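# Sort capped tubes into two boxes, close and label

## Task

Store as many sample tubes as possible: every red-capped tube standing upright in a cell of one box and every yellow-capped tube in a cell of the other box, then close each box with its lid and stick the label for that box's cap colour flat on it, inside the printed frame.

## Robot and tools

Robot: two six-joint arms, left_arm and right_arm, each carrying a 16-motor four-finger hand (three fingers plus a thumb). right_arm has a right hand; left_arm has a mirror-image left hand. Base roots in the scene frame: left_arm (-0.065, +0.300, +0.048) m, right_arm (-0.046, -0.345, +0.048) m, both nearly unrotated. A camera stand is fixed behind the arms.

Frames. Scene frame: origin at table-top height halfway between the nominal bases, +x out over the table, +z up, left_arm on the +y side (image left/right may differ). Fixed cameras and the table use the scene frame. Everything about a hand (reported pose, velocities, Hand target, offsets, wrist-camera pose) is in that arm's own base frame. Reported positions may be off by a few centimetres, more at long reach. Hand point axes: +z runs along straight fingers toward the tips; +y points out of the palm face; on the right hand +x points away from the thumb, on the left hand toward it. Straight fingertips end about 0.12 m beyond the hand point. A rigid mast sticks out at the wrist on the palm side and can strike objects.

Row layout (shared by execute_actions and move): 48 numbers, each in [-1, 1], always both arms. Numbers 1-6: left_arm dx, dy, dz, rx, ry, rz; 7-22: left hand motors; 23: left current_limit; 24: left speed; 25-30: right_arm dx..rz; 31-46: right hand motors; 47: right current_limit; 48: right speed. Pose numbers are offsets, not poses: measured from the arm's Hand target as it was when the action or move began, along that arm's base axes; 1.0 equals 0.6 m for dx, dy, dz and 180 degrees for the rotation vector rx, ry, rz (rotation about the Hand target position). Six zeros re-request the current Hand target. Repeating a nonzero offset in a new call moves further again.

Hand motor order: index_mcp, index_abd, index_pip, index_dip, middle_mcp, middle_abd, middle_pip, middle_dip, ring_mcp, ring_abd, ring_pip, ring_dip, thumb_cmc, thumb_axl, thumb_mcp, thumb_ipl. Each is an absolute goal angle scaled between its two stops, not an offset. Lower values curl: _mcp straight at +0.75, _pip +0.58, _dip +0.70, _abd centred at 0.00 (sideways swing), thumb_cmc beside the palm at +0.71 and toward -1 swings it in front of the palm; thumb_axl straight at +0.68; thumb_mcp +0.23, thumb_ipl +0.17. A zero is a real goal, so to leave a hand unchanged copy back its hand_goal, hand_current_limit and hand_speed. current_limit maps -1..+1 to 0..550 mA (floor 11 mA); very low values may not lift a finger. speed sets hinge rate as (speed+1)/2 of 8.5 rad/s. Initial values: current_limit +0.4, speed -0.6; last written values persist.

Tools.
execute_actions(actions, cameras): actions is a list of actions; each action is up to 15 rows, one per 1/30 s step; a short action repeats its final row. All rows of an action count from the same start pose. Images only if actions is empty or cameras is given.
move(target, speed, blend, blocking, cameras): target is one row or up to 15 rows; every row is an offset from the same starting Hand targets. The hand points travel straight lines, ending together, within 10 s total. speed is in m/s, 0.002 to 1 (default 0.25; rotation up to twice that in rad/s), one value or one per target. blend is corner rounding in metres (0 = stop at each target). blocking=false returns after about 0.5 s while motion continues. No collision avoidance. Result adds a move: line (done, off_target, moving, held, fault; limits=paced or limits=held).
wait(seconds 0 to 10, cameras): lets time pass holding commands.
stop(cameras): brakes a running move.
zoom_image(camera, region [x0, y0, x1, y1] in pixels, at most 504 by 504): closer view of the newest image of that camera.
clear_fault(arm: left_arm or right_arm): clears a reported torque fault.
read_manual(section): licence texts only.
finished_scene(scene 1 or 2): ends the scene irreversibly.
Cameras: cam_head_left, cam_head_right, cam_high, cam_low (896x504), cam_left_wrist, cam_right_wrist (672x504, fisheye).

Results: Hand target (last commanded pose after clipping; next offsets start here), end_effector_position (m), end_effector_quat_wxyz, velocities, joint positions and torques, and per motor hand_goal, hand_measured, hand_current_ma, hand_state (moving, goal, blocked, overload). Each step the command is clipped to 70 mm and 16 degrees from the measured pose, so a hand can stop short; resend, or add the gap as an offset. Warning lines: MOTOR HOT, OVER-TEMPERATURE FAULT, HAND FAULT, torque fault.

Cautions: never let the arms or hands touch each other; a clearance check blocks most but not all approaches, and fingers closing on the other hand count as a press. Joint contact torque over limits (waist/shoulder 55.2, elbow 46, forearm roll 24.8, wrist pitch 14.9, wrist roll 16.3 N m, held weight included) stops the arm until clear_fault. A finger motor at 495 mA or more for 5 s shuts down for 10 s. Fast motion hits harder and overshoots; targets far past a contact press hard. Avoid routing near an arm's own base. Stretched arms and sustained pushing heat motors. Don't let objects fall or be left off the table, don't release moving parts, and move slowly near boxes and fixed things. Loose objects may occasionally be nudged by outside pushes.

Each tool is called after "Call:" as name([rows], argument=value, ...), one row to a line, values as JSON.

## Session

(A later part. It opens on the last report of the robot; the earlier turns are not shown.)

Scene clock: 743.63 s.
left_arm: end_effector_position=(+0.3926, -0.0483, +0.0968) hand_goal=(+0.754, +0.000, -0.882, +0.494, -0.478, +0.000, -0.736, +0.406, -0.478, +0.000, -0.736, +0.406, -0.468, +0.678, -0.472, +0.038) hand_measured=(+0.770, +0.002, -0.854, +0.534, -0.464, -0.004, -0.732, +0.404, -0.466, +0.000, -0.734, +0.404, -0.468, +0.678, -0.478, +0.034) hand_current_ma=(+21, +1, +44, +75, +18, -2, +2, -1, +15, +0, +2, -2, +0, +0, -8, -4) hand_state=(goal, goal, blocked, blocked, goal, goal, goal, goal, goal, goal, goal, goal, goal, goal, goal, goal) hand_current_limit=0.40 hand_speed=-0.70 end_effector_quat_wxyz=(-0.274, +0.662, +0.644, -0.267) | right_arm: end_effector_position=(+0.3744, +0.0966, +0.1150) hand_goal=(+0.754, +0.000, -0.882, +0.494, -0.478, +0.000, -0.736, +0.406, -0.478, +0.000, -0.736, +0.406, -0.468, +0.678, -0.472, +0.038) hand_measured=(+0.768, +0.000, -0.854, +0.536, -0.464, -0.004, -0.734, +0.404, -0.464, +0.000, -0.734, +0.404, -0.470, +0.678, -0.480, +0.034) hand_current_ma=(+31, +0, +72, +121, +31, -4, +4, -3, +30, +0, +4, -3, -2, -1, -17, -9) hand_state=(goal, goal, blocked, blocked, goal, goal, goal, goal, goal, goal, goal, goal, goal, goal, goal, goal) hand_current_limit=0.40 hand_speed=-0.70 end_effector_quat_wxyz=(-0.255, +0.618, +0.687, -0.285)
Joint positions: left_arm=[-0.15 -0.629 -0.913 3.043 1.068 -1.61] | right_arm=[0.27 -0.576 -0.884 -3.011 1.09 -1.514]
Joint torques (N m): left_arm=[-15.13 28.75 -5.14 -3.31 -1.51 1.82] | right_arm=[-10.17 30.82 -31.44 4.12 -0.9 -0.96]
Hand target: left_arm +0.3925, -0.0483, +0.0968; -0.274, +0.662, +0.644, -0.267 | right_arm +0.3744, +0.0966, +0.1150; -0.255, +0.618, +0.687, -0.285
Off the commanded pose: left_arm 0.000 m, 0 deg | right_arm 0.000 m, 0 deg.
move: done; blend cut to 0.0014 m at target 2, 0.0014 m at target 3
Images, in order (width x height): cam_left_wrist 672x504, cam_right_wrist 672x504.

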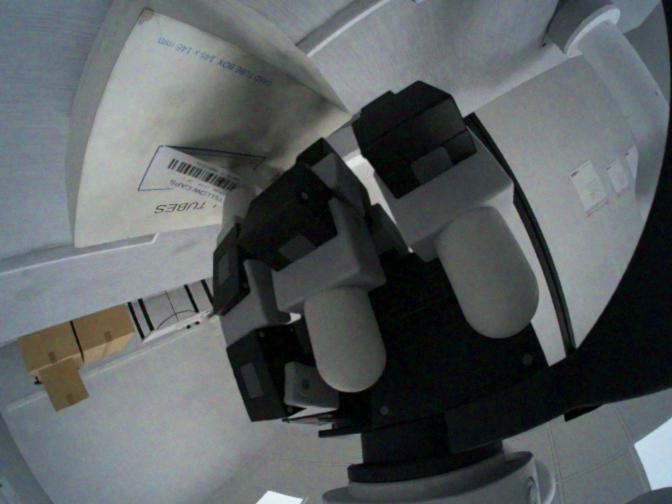

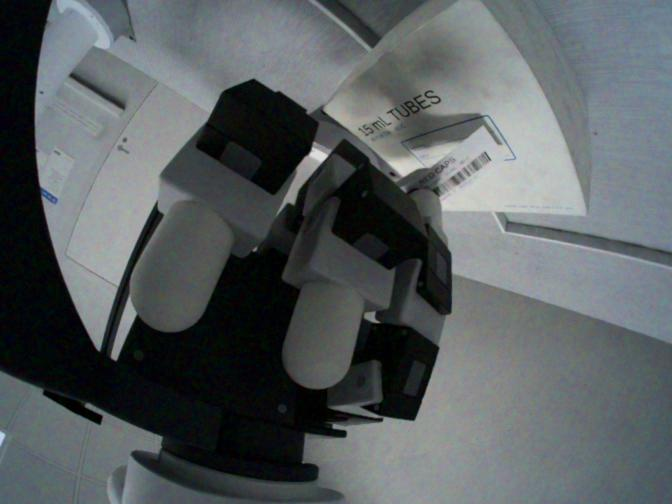

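Call:
move([
  [0,0,0,0,0,0, 0.753,0,-0.883,0.493, -0.479,0,-0.737,0.406, -0.479,0,-0.737,0.406, -0.469,0.678,-0.472,0.038, 0.4,-0.7, 0,0,-0.0035,0,0,0, 0.753,0,-0.883,0.493, -0.479,0,-0.737,0.406, -0.479,0,-0.737,0.406, -0.469,0.678,-0.472,0.038, 0.4,-0.7],
  [0,0,0,0,0,0, 0.753,0,-0.883,0.493, -0.479,0,-0.737,0.406, -0.479,0,-0.737,0.406, -0.469,0.678,-0.472,0.038, 0.4,-0.7, -0.0028,-0.0003,-0.0072,0,0,0, 0.753,0,-0.883,0.493, -0.479,0,-0.737,0.406, -0.479,0,-0.737,0.406, -0.469,0.678,-0.472,0.038, 0.4,-0.7],
  [0,0,0,0,0,0, 0.753,0,-0.883,0.493, -0.479,0,-0.737,0.406, -0.479,0,-0.737,0.406, -0.469,0.678,-0.472,0.038, 0.4,-0.7, -0.0066,-0.0006,-0.0115,0,0,0, 0.753,0,-0.883,0.493, -0.479,0,-0.737,0.406, -0.479,0,-0.737,0.406, -0.469,0.678,-0.472,0.038, 0.4,-0.7],
  [0,0,0,0,0,0, 0.753,0,-0.883,0.493, -0.479,0,-0.737,0.406, -0.479,0,-0.737,0.406, -0.469,0.678,-0.472,0.038, 0.4,-0.7, -0.0106,-0.0010,-0.0160,0,0,0, 0.753,0,-0.883,0.493, -0.479,0,-0.737,0.406, -0.479,0,-0.737,0.406, -0.469,0.678,-0.472,0.038, 0.4,-0.7],
  [0,0,0,0,0,0, 0.753,0,-0.883,0.493, -0.479,0,-0.737,0.406, -0.479,0,-0.737,0.406, -0.469,0.678,-0.472,0.038, 0.4,-0.7, -0.0144,-0.0014,-0.0205,0,0,0, 0.753,0,-0.883,0.493, -0.479,0,-0.737,0.406, -0.479,0,-0.737,0.406, -0.469,0.678,-0.472,0.038, 0.4,-0.7],
  [0,0,0,0,0,0, 0.753,0,-0.883,0.493, -0.479,0,-0.737,0.406, -0.479,0,-0.737,0.406, -0.469,0.678,-0.472,0.038, 0.4,-0.7, -0.0178,-0.0017,-0.0257,0,0,0, 0.753,0,-0.883,0.493, -0.479,0,-0.737,0.406, -0.479,0,-0.737,0.406, -0.469,0.678,-0.472,0.038, 0.4,-0.7],
  [0,0,0,0,0,0, 0.753,0,-0.883,0.493, -0.479,0,-0.737,0.406, -0.479,0,-0.737,0.406, -0.469,0.678,-0.472,0.038, 0.4,-0.7, -0.0207,-0.0020,-0.0303,0,0,0, 0.753,0,-0.883,0.493, -0.479,0,-0.737,0.406, -0.479,0,-0.737,0.406, -0.469,0.678,-0.472,0.038, 0.4,-0.7],
], speed=0.03, blend=0.0014, cameras=["all"])

Call:
zoom_image(camera="cam_right_wrist", region=[395, 95, 535, 195])

Call:
zoom_image(camera="cam_left_wrist", region=[135, 130, 191, 186])

Scene clock: 750.37 s.
left_arm: end_effector_position=(+0.3925, -0.0483, +0.0968) hand_goal=(+0.754, +0.000, -0.882, +0.494, -0.478, +0.000, -0.736, +0.406, -0.478, +0.000, -0.736, +0.406, -0.468, +0.678, -0.472, +0.038) hand_measured=(+0.770, +0.002, -0.854, +0.534, -0.464, -0.004, -0.732, +0.404, -0.466, +0.000, -0.734, +0.404, -0.468, +0.678, -0.478, +0.034) hand_current_ma=(+21, +1, +44, +75, +18, -2, +2, -1, +15, +0, +2, -2, +0, +0, -8, -4) hand_state=(goal, goal, blocked, blocked, goal, goal, goal, goal, goal, goal, goal, goal, goal, goal, goal, goal) hand_current_limit=0.40 hand_speed=-0.70 end_effector_quat_wxyz=(-0.274, +0.662, +0.644, -0.267) | right_arm: end_effector_position=(+0.3620, +0.0954, +0.0969) hand_goal=(+0.754, +0.000, -0.882, +0.494, -0.478, +0.000, -0.736, +0.406, -0.478, +0.000, -0.736, +0.406, -0.468, +0.678, -0.472, +0.038) hand_measured=(+0.768, +0.000, -0.854, +0.536, -0.464, -0.004, -0.734, +0.404, -0.464, +0.000, -0.734, +0.404, -0.470, +0.678, -0.480, +0.034) hand_current_ma=(+31, +0, +73, +121, +31, -4, +4, -3, +30, +0, +4, -3, -2, -1, -17, -9) hand_state=(goal, goal, blocked, blocked, goal, goal, goal, goal, goal, goal, goal, goal, goal, goal, goal, goal) hand_current_limit=0.40 hand_speed=-0.70 end_effector_quat_wxyz=(-0.255, +0.618, +0.687, -0.285)
Joint positions: left_arm=[-0.15 -0.629 -0.913 3.043 1.067 -1.61] | right_arm=[0.275 -0.597 -0.853 -3.004 1.038 -1.521]
Joint torques (N m): left_arm=[-14.84 28.35 -5.39 -3.35 -1.42 1.75] | right_arm=[9.1 30.6 -9.91 4.42 -0.83 -1.03]
Hand target: left_arm +0.3925, -0.0483, +0.0968; -0.274, +0.662, +0.644, -0.267 | right_arm +0.3620, +0.0954, +0.0968; -0.255, +0.618, +0.687, -0.285
Off the commanded pose: left_arm 0.000 m, 0 deg | right_arm 0.000 m, 0 deg.
move: done; blend cut to 0.0011 m at target 1

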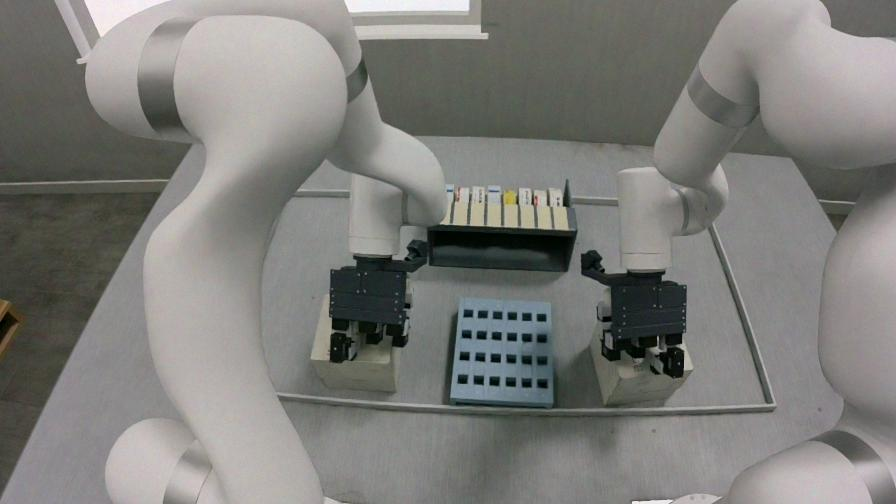

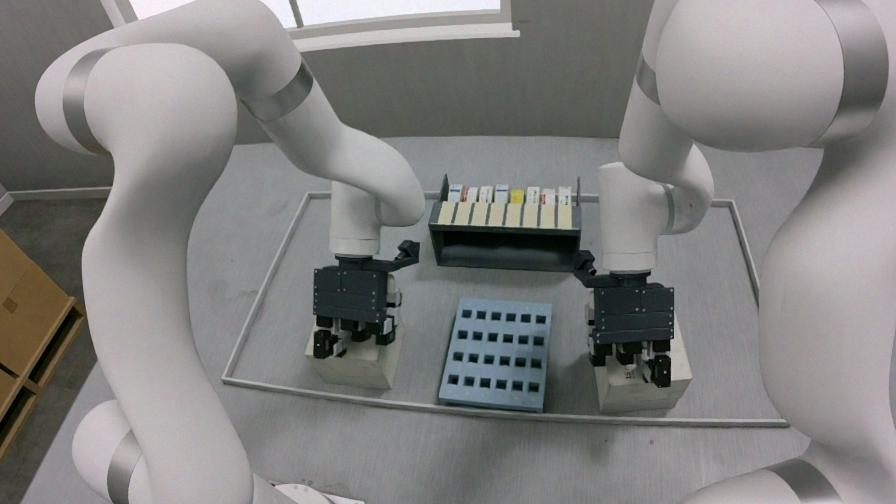

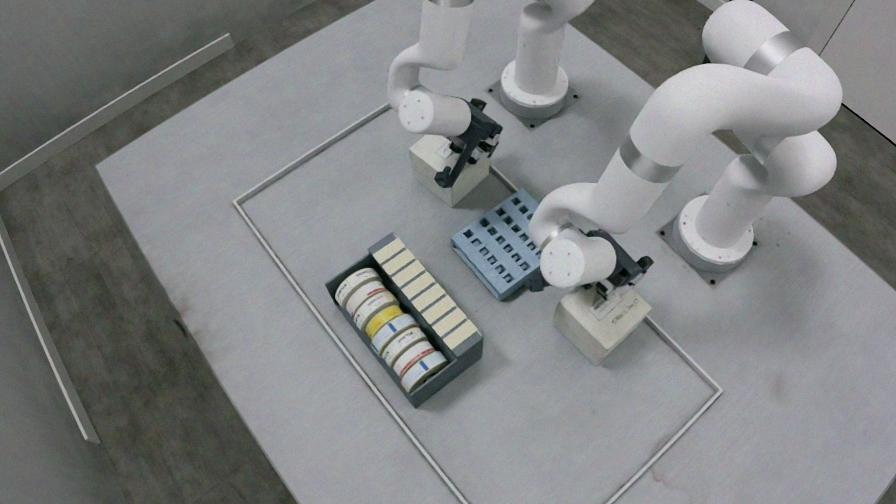

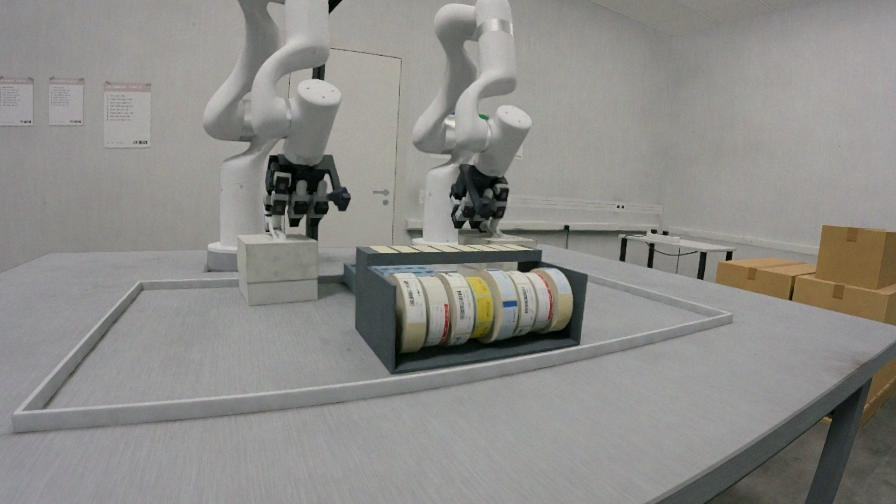

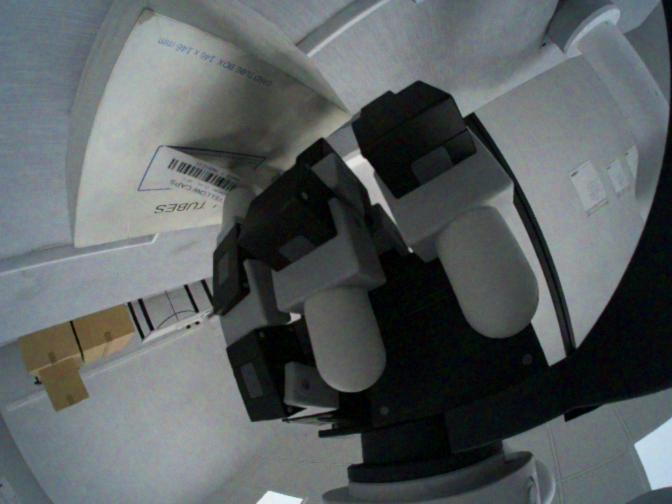

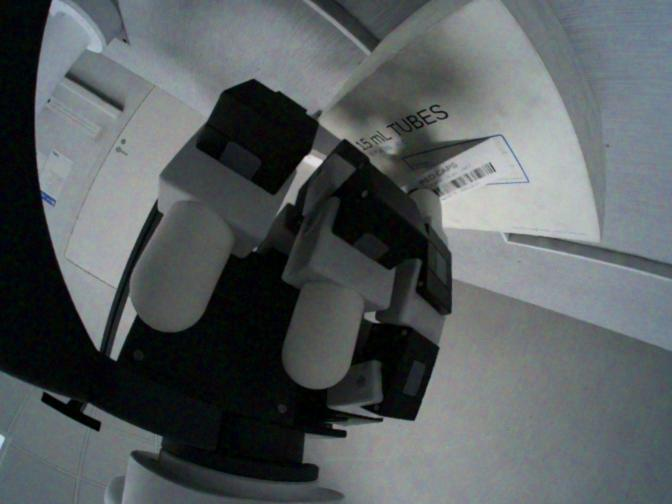

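Scaled by 3.600 from the camera's 672x504 image, which has a finer 960x720 frame.

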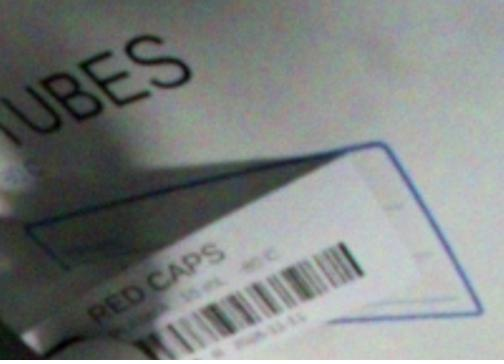

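Scaled by 9.000 from the camera's 672x504 image, which has a finer 960x720 frame.

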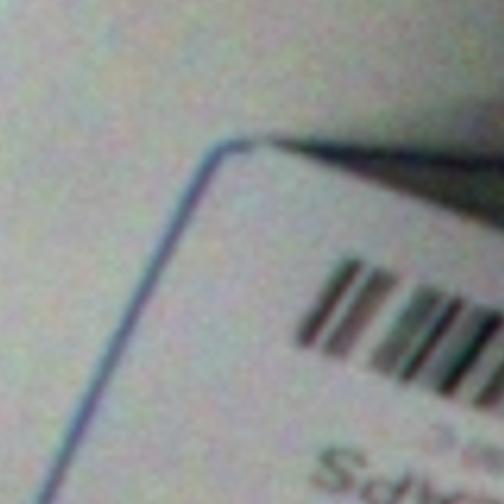

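Call:
zoom_image(camera="cam_right_wrist", region=[480, 125, 536, 181])

Call:
zoom_image(camera="cam_right_wrist", region=[396, 145, 452, 201])

Call:
zoom_image(camera="cam_high", region=[540, 260, 680, 370])

Call:
zoom_image(camera="cam_high", region=[390, 110, 530, 220])

Scaled by 9.000 from the camera's 672x504 image, which has a finer 960x720 frame.

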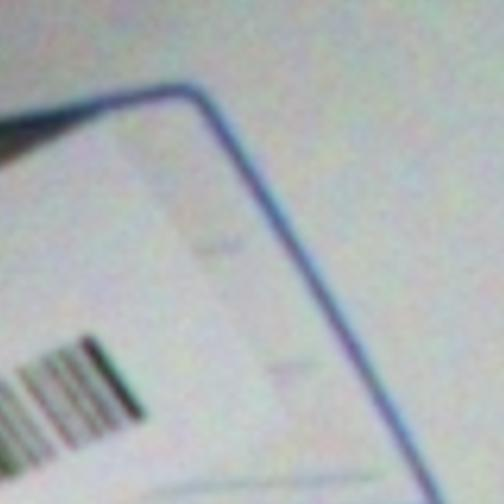

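Scaled by 9.000 from the camera's 672x504 image, which has a finer 960x720 frame.

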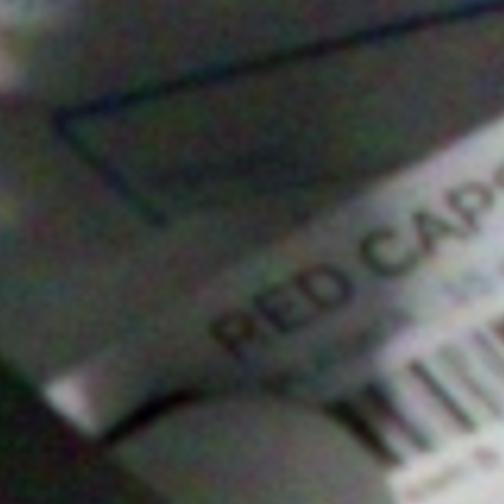

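Scaled by 3.600 from the camera's 896x504 image, which has a finer 1280x720 frame.

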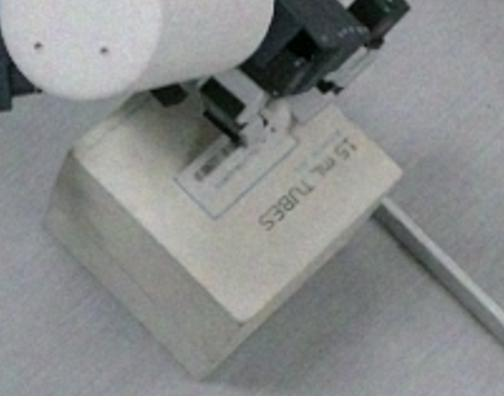

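Scaled by 3.600 from the camera's 896x504 image, which has a finer 1280x720 frame.

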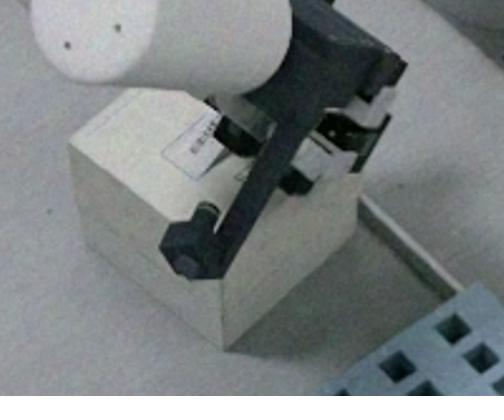

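Call:
execute_actions([
  [[-0.003,-0.0001,0.002,0,0,0, 0.753,0,-0.883,0.493, -0.479,0,-0.737,0.406, -0.479,0,-0.737,0.406, -0.469,0.678,-0.337,-0.103, 0.4,-0.3, -0.003,-0.0003,0.002,0,0,0, 0.753,0,-0.883,0.493, -0.479,0,-0.737,0.406, -0.479,0,-0.737,0.406, -0.469,0.678,-0.337,-0.103, 0.4,-0.3],[-0.010,-0.0004,0.007,0,0,0, 0.753,0,-0.883,0.493, -0.479,0,-0.737,0.406, -0.479,0,-0.737,0.406, -0.469,0.678,-0.337,-0.103, 0.4,-0.3, -0.010,-0.0010,0.007,0,0,0, 0.753,0,-0.883,0.493, -0.479,0,-0.737,0.406, -0.479,0,-0.737,0.406, -0.469,0.678,-0.337,-0.103, 0.4,-0.3],[-0.018,-0.0008,0.013,0,0,0, 0.753,0,-0.883,0.913, -0.479,0,-0.737,0.406, -0.479,0,-0.737,0.406, -0.469,0.678,-0.337,-0.103, 0.4,-0.3, -0.018,-0.0017,0.013,0,0,0, 0.753,0,-0.883,0.913, -0.479,0,-0.737,0.406, -0.479,0,-0.737,0.406, -0.469,0.678,-0.337,-0.103, 0.4,-0.3],[-0.028,-0.0012,0.020,0,0,0, 0.753,0,-0.883,0.913, -0.479,0,-0.737,0.406, -0.479,0,-0.737,0.406, -0.469,0.678,-0.337,-0.103, 0.4,-0.3, -0.028,-0.0027,0.020,0,0,0, 0.753,0,-0.883,0.913, -0.479,0,-0.737,0.406, -0.479,0,-0.737,0.406, -0.469,0.678,-0.337,-0.103, 0.4,-0.3],[-0.040,-0.0017,0.027,0,0,0, 0.753,0,-0.883,0.913, -0.479,0,-0.737,0.406, -0.479,0,-0.737,0.406, -0.469,0.678,-0.337,-0.103, 0.4,-0.3, -0.040,-0.0038,0.027,0,0,0, 0.753,0,-0.883,0.913, -0.479,0,-0.737,0.406, -0.479,0,-0.737,0.406, -0.469,0.678,-0.337,-0.103, 0.4,-0.3],[-0.052,-0.0022,0.034,0,0,0, 0.753,0,-0.883,0.913, -0.479,0,-0.737,0.406, -0.479,0,-0.737,0.406, -0.469,0.678,-0.337,-0.103, 0.4,-0.3, -0.052,-0.0050,0.034,0,0,0, 0.753,0,-0.883,0.913, -0.479,0,-0.737,0.406, -0.479,0,-0.737,0.406, -0.469,0.678,-0.337,-0.103, 0.4,-0.3],[-0.063,-0.0026,0.041,0,0,0, 0.753,0,-0.883,0.913, -0.479,0,-0.737,0.406, -0.479,0,-0.737,0.406, -0.469,0.678,-0.337,-0.103, 0.4,-0.3, -0.063,-0.0060,0.041,0,0,0, 0.753,0,-0.883,0.913, -0.479,0,-0.737,0.406, -0.479,0,-0.737,0.406, -0.469,0.678,-0.337,-0.103, 0.4,-0.3],[-0.072,-0.0030,0.047,0,0,0, 0.753,0,-0.883,0.913, -0.479,0,-0.737,0.406, -0.479,0,-0.737,0.406, -0.469,0.678,-0.337,-0.103, 0.4,-0.3, -0.072,-0.0069,0.047,0,0,0, 0.753,0,-0.883,0.913, -0.479,0,-0.737,0.406, -0.479,0,-0.737,0.406, -0.469,0.678,-0.337,-0.103, 0.4,-0.3],[-0.078,-0.0033,0.052,0,0,0, 0.753,0,-0.883,0.913, -0.479,0,-0.737,0.406, -0.479,0,-0.737,0.406, -0.469,0.678,-0.337,-0.103, 0.4,-0.3, -0.078,-0.0075,0.052,0,0,0, 0.753,0,-0.883,0.913, -0.479,0,-0.737,0.406, -0.479,0,-0.737,0.406, -0.469,0.678,-0.337,-0.103, 0.4,-0.3]],
], cameras=["cam_high","cam_left_wrist","cam_right_wrist"])

Call:
zoom_image(camera="cam_left_wrist", region=[60, 30, 340, 230])

Call:
zoom_image(camera="cam_right_wrist", region=[340, 30, 620, 230])

Scene clock: 759.57 s.
left_arm: end_effector_position=(+0.3458, -0.0503, +0.1280) hand_goal=(+0.754, +0.000, -0.882, +0.914, -0.478, +0.000, -0.736, +0.406, -0.478, +0.000, -0.736, +0.406, -0.468, +0.678, -0.336, -0.102) hand_measured=(+0.752, +0.002, -0.876, +0.912, -0.464, -0.004, -0.732, +0.404, -0.466, +0.000, -0.734, +0.404, -0.468, +0.678, -0.338, -0.098) hand_current_ma=(-1, +1, +5, -2, +18, -2, +2, -1, +15, +0, +2, -2, +0, +0, -1, +3) hand_state=(goal, goal, goal, goal, goal, goal, goal, goal, goal, goal, goal, goal, goal, goal, goal, goal) hand_current_limit=0.40 hand_speed=-0.30 end_effector_quat_wxyz=(-0.274, +0.662, +0.644, -0.267) | right_arm: end_effector_position=(+0.3152, +0.0909, +0.1280) hand_goal=(+0.754, +0.000, -0.882, +0.914, -0.478, +0.000, -0.736, +0.406, -0.478, +0.000, -0.736, +0.406, -0.468, +0.678, -0.336, -0.102) hand_measured=(+0.752, +0.000, -0.876, +0.912, -0.464, -0.004, -0.734, +0.404, -0.464, +0.000, -0.734, +0.404, -0.470, +0.678, -0.338, -0.100) hand_current_ma=(-3, +0, +11, -4, +31, -4, +4, -3, +30, +0, +4, -3, -2, -1, -2, +5) hand_state=(goal, goal, goal, goal, goal, goal, goal, goal, goal, goal, goal, goal, goal, goal, goal, goal) hand_current_limit=0.40 hand_speed=-0.30 end_effector_quat_wxyz=(-0.255, +0.618, +0.687, -0.285)
Joint positions: left_arm=[-0.17 -0.484 -0.774 3.028 1.072 -1.617] | right_arm=[0.295 -0.449 -0.715 -2.989 1.047 -1.513]
Joint torques (N m): left_arm=[-14.39 43.68 -5.28 -3.38 3.51 -1.91] | right_arm=[8.76 54.68 -10.13 4.37 2.24 1.11]
Hand target: left_arm +0.3457, -0.0503, +0.1280; -0.274, +0.662, +0.644, -0.267 | right_arm +0.3152, +0.0909, +0.1280; -0.255, +0.618, +0.687, -0.285
Off the commanded pose: left_arm 0.000 m, 0 deg | right_arm 0.000 m, 0 deg.
Step readings (end_effector_position of left_arm | right_arm):
0: (+0.3925, -0.0483, +0.0968) | (+0.3620, +0.0954, +0.0968)
1: (+0.3925, -0.0483, +0.0968) | (+0.3620, +0.0954, +0.0968)
2: (+0.3920, -0.0483, +0.0969) | (+0.3614, +0.0953, +0.0970)
4: (+0.3878, -0.0485, +0.0997) | (+0.3572, +0.0949, +0.0998)
8: (+0.3678, -0.0492, +0.1120) | (+0.3372, +0.0929, +0.1121)
15: (+0.3462, -0.0502, +0.1276) | (+0.3155, +0.0909, +0.1276)
Images, in order (width x height): cam_high 896x504, cam_left_wrist 672x504, cam_right_wrist 672x504.

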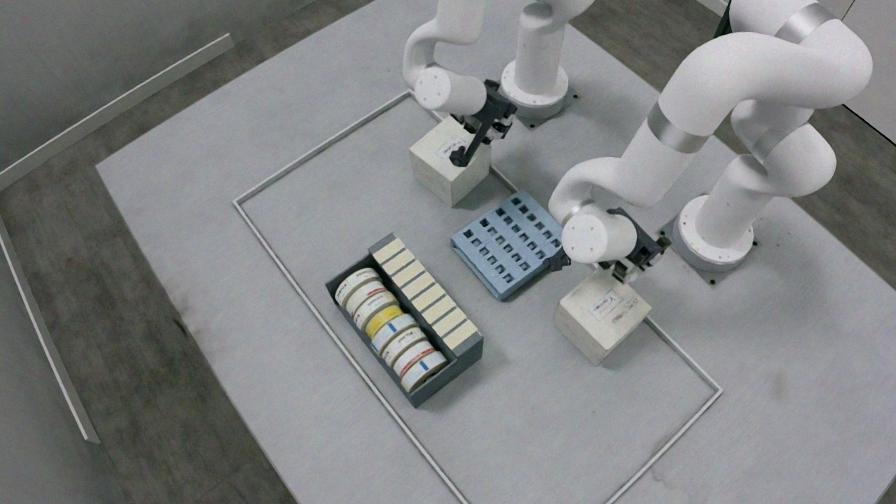

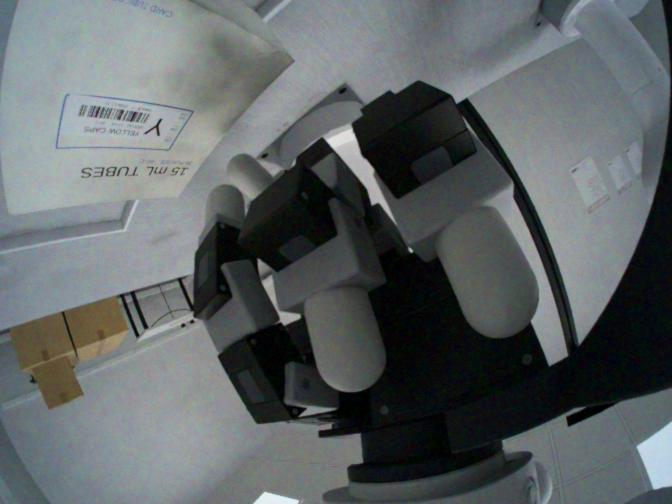

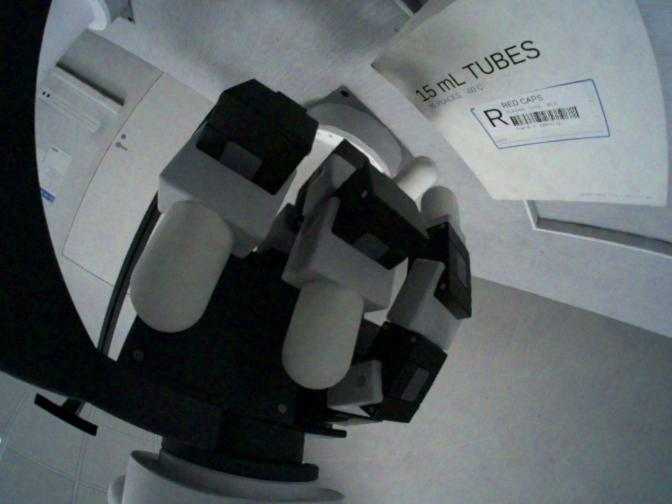

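Scaled by 1.800 from the camera's 672x504 image, which has a finer 960x720 frame.

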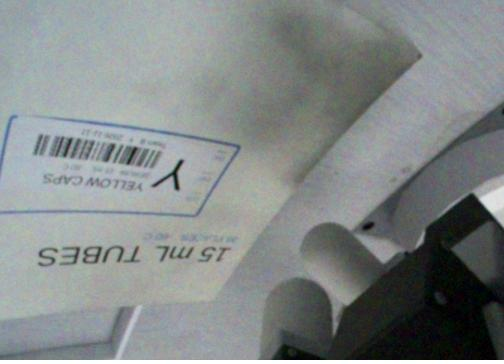

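Scaled by 1.800 from the camera's 672x504 image, which has a finer 960x720 frame.

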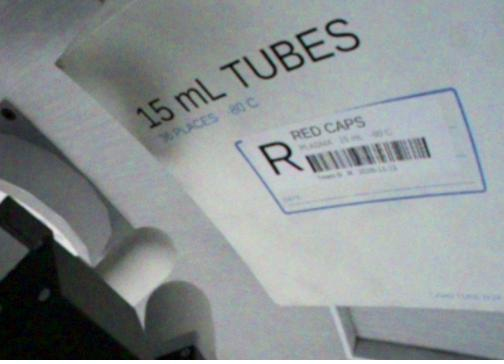

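Call:
zoom_image(camera="cam_right_wrist", region=[465, 70, 615, 155])

Call:
zoom_image(camera="cam_left_wrist", region=[50, 85, 200, 155])

Call:
zoom_image(camera="cam_high", region=[540, 260, 680, 370])

Call:
zoom_image(camera="cam_high", region=[390, 100, 530, 210])

Scaled by 3.360 from the camera's 672x504 image, which has a finer 960x720 frame.

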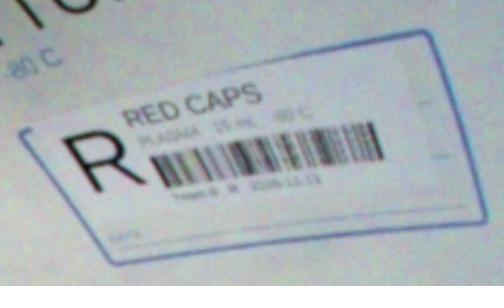

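Scaled by 3.360 from the camera's 672x504 image, which has a finer 960x720 frame.

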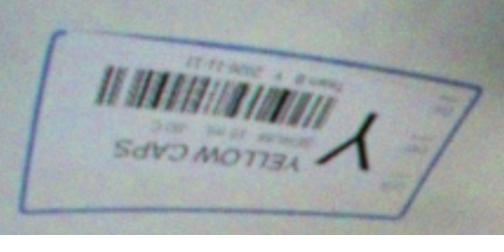

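Scaled by 3.600 from the camera's 896x504 image, which has a finer 1280x720 frame.

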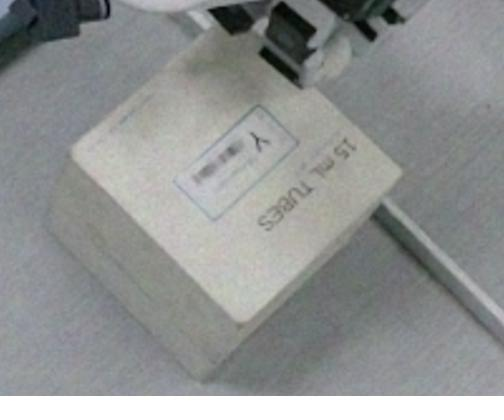

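Scaled by 3.600 from the camera's 896x504 image, which has a finer 1280x720 frame.

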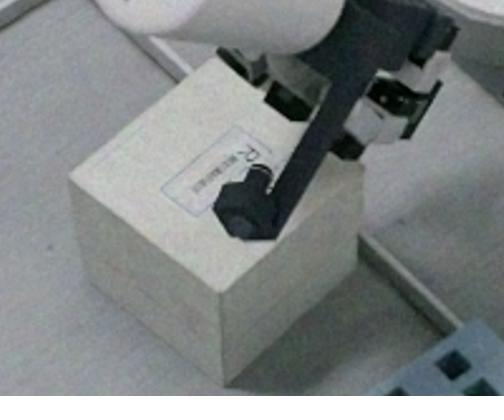

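Call:
zoom_image(camera="cam_right_wrist", region=[465, 90, 521, 146])

Call:
zoom_image(camera="cam_right_wrist", region=[515, 75, 571, 131])

Call:
zoom_image(camera="cam_right_wrist", region=[560, 75, 616, 131])

Call:
zoom_image(camera="cam_left_wrist", region=[50, 85, 106, 141])

Call:
zoom_image(camera="cam_left_wrist", region=[145, 95, 201, 151])

Scaled by 9.000 from the camera's 672x504 image, which has a finer 960x720 frame.

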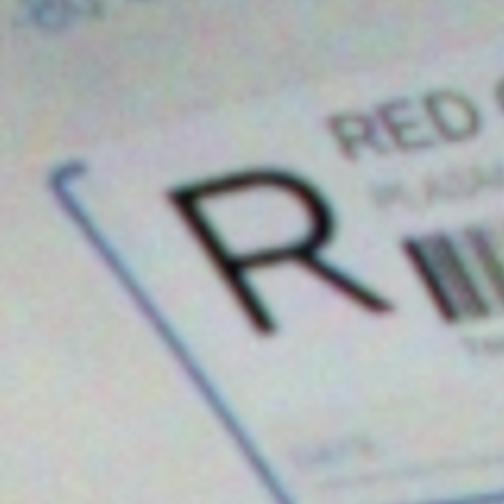

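Scaled by 9.000 from the camera's 672x504 image, which has a finer 960x720 frame.

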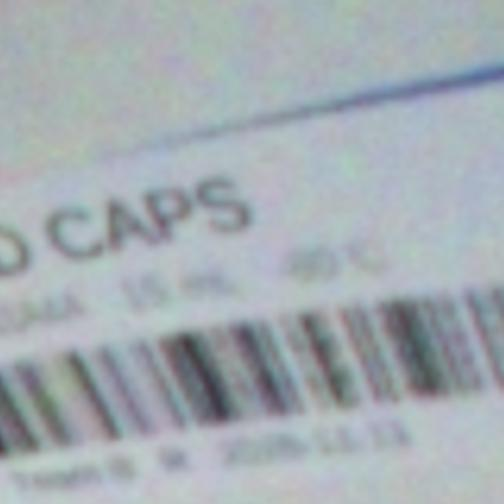

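Scaled by 9.000 from the camera's 672x504 image, which has a finer 960x720 frame.

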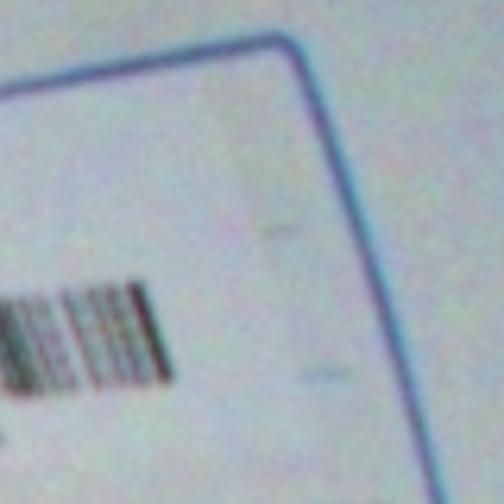

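Scaled by 9.000 from the camera's 672x504 image, which has a finer 960x720 frame.

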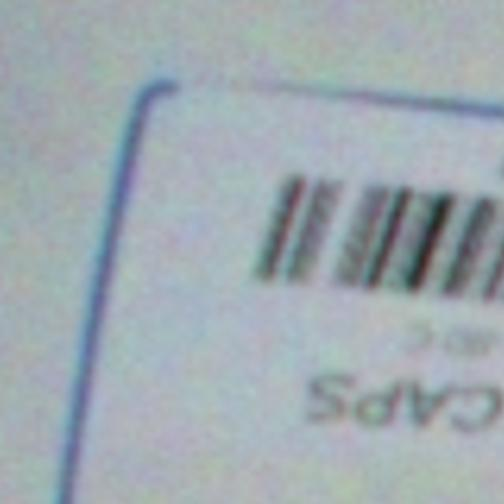

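Scaled by 9.000 from the camera's 672x504 image, which has a finer 960x720 frame.

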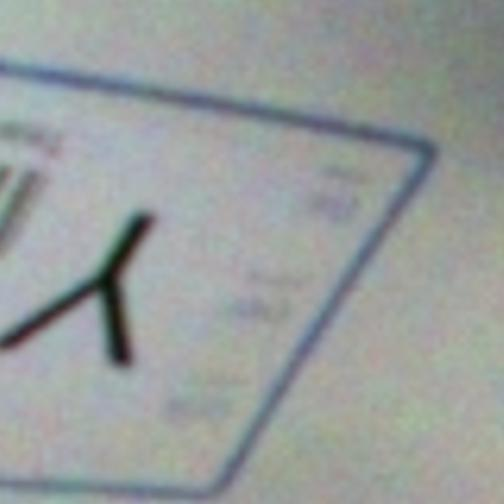

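Call:
move(target=[-0.08,0,0.15,0,0,0, 0.753,0,-0.883,0.913, -0.479,0,-0.737,0.406, -0.479,0,-0.737,0.406, -0.469,0.678,-0.337,-0.103, 0.4,-0.3, -0.08,0,0.15,0,0,0, 0.753,0,-0.883,0.913, -0.479,0,-0.737,0.406, -0.479,0,-0.737,0.406, -0.469,0.678,-0.337,-0.103, 0.4,-0.3], speed=0.2, cameras=["all"])

Call:
zoom_image(camera="cam_high", region=[540, 250, 680, 370])

Call:
zoom_image(camera="cam_high", region=[390, 100, 530, 220])

Call:
zoom_image(camera="cam_head_left", region=[290, 280, 430, 400])

Call:
zoom_image(camera="cam_head_left", region=[570, 290, 710, 410])

Scene clock: 775.97 s.
left_arm: end_effector_position=(+0.2977, -0.0503, +0.2180) hand_goal=(+0.754, +0.000, -0.882, +0.914, -0.478, +0.000, -0.736, +0.406, -0.478, +0.000, -0.736, +0.406, -0.468, +0.678, -0.336, -0.102) hand_measured=(+0.752, +0.002, -0.876, +0.912, -0.464, -0.004, -0.732, +0.404, -0.466, +0.000, -0.734, +0.404, -0.468, +0.678, -0.338, -0.098) hand_current_ma=(-2, +1, +5, -2, +18, -2, +2, -1, +15, +0, +2, -2, +0, +0, -1, +3) hand_state=(goal, goal, goal, goal, goal, goal, goal, goal, goal, goal, goal, goal, goal, goal, goal, goal) hand_current_limit=0.40 hand_speed=-0.30 end_effector_quat_wxyz=(-0.274, +0.662, +0.644, -0.267) | right_arm: end_effector_position=(+0.2672, +0.0909, +0.2180) hand_goal=(+0.754, +0.000, -0.882, +0.914, -0.478, +0.000, -0.736, +0.406, -0.478, +0.000, -0.736, +0.406, -0.468, +0.678, -0.336, -0.102) hand_measured=(+0.752, +0.000, -0.876, +0.912, -0.464, -0.004, -0.734, +0.404, -0.464, +0.000, -0.734, +0.404, -0.470, +0.678, -0.336, -0.100) hand_current_ma=(-3, +0, +10, -4, +31, -4, +4, -3, +30, +0, +4, -3, -2, -1, -1, +5) hand_state=(goal, goal, goal, goal, goal, goal, goal, goal, goal, goal, goal, goal, goal, goal, goal, goal) hand_current_limit=0.40 hand_speed=-0.30 end_effector_quat_wxyz=(-0.256, +0.618, +0.687, -0.285)
Joint positions: left_arm=[-0.191 -0.192 -0.658 3.021 1.247 -1.648] | right_arm=[0.331 -0.148 -0.606 -2.974 1.234 -1.466]
Joint torques (N m): left_arm=[-14.12 34.53 -7.29 -3.52 3.54 -1.95] | right_arm=[9.06 43.75 -14.66 4.12 2.21 1.05]
Hand target: left_arm +0.2977, -0.0503, +0.2180; -0.274, +0.662, +0.644, -0.267 | right_arm +0.2672, +0.0909, +0.2180; -0.255, +0.618, +0.687, -0.285
Off the commanded pose: left_arm 0.000 m, 0 deg | right_arm 0.000 m, 0 deg.
move: done

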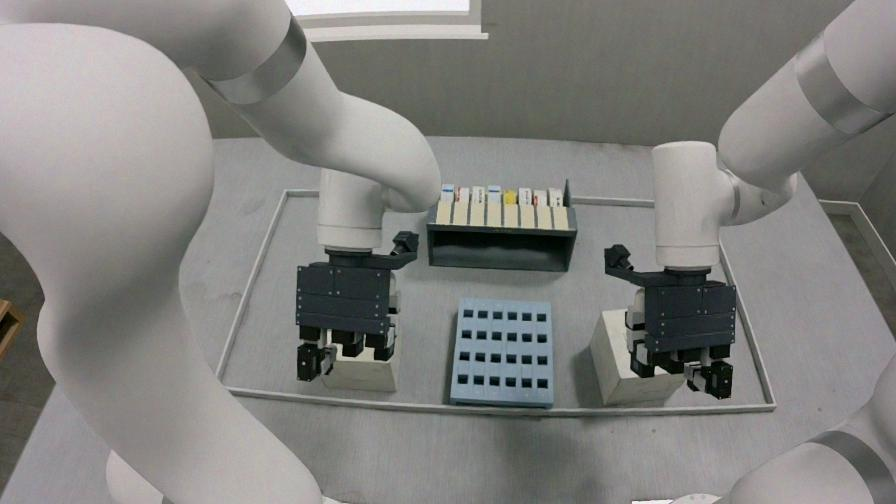

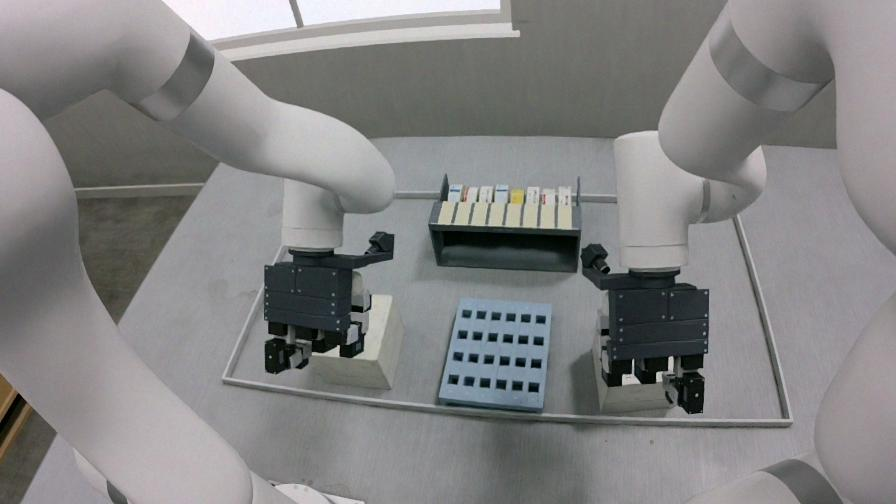

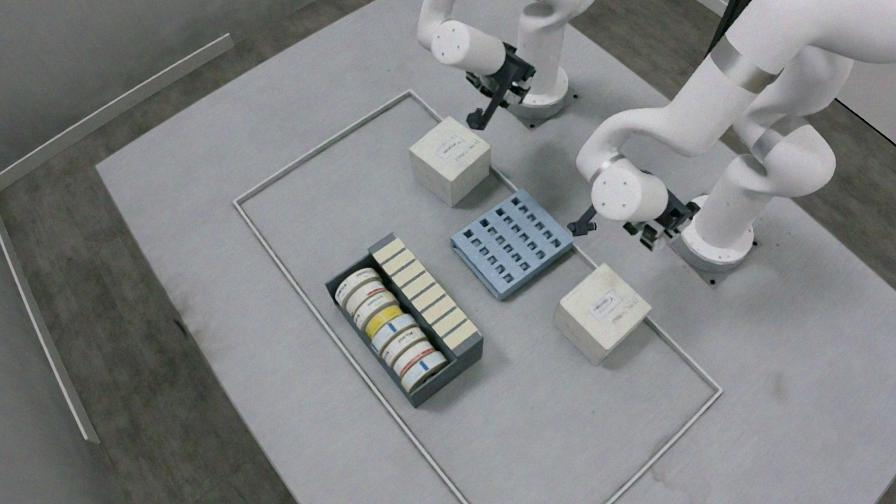

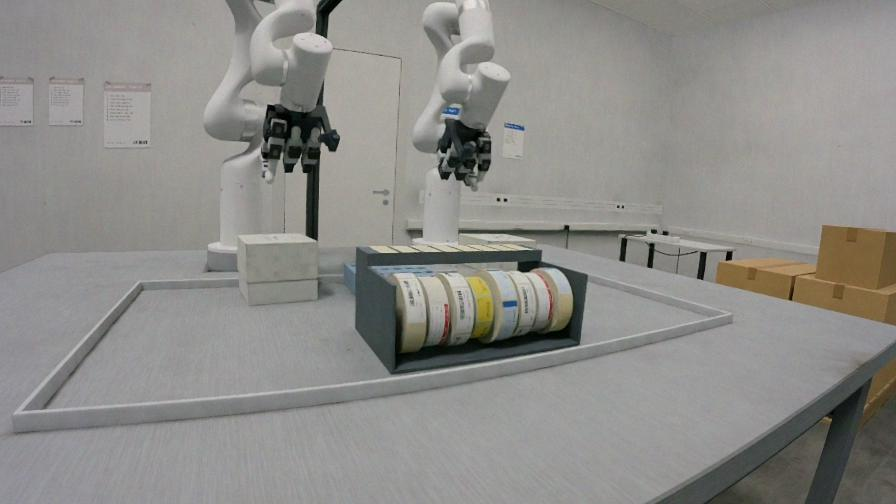

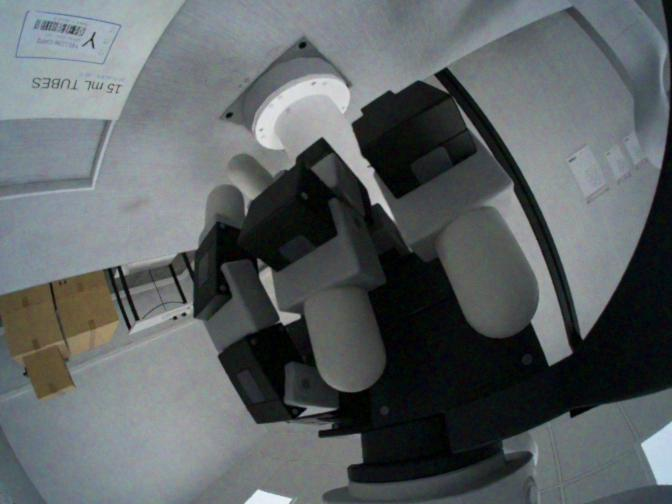

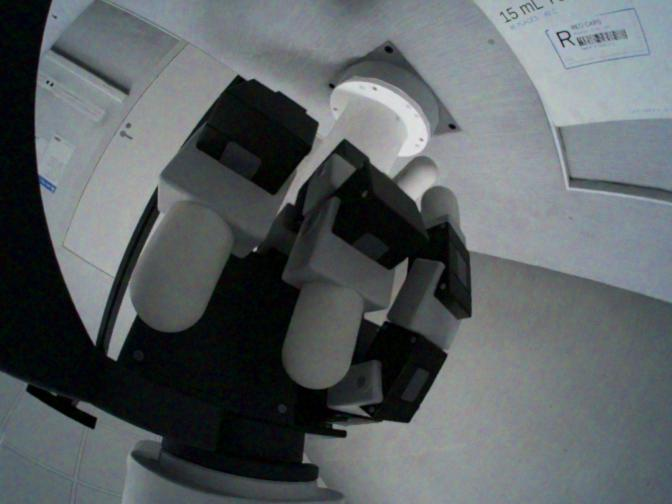

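Scaled by 3.600 from the camera's 896x504 image, which has a finer 1280x720 frame.

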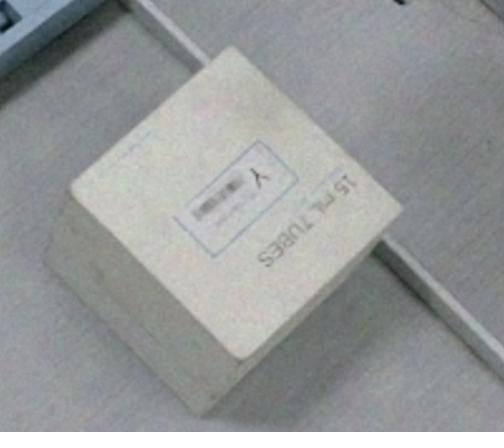

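Scaled by 3.600 from the camera's 896x504 image, which has a finer 1280x720 frame.

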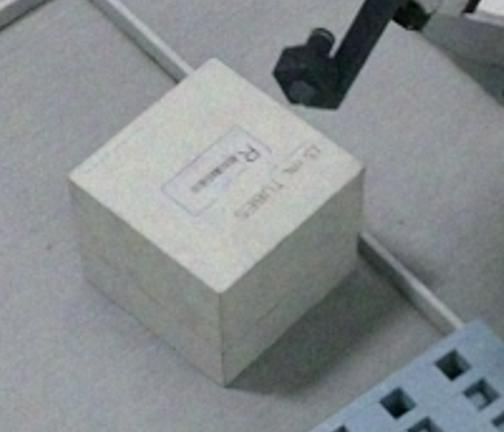

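Scaled by 3.600 from the camera's 896x504 image, which has a finer 1280x720 frame.

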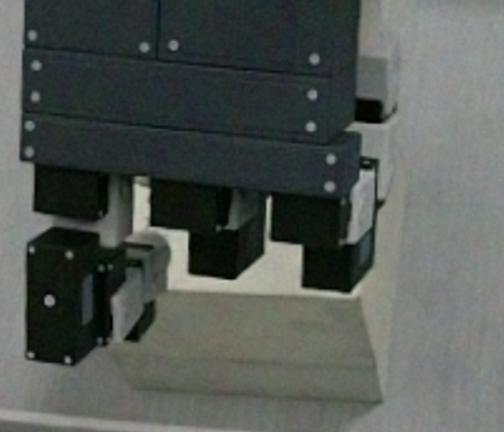

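Scaled by 3.600 from the camera's 896x504 image, which has a finer 1280x720 frame.

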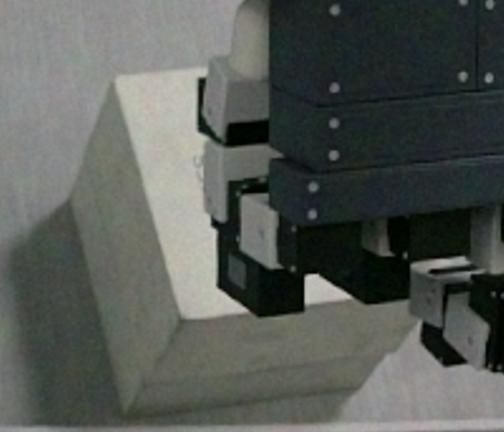

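Call:
finished_scene(scene=2)

The scene is finished: the task was done.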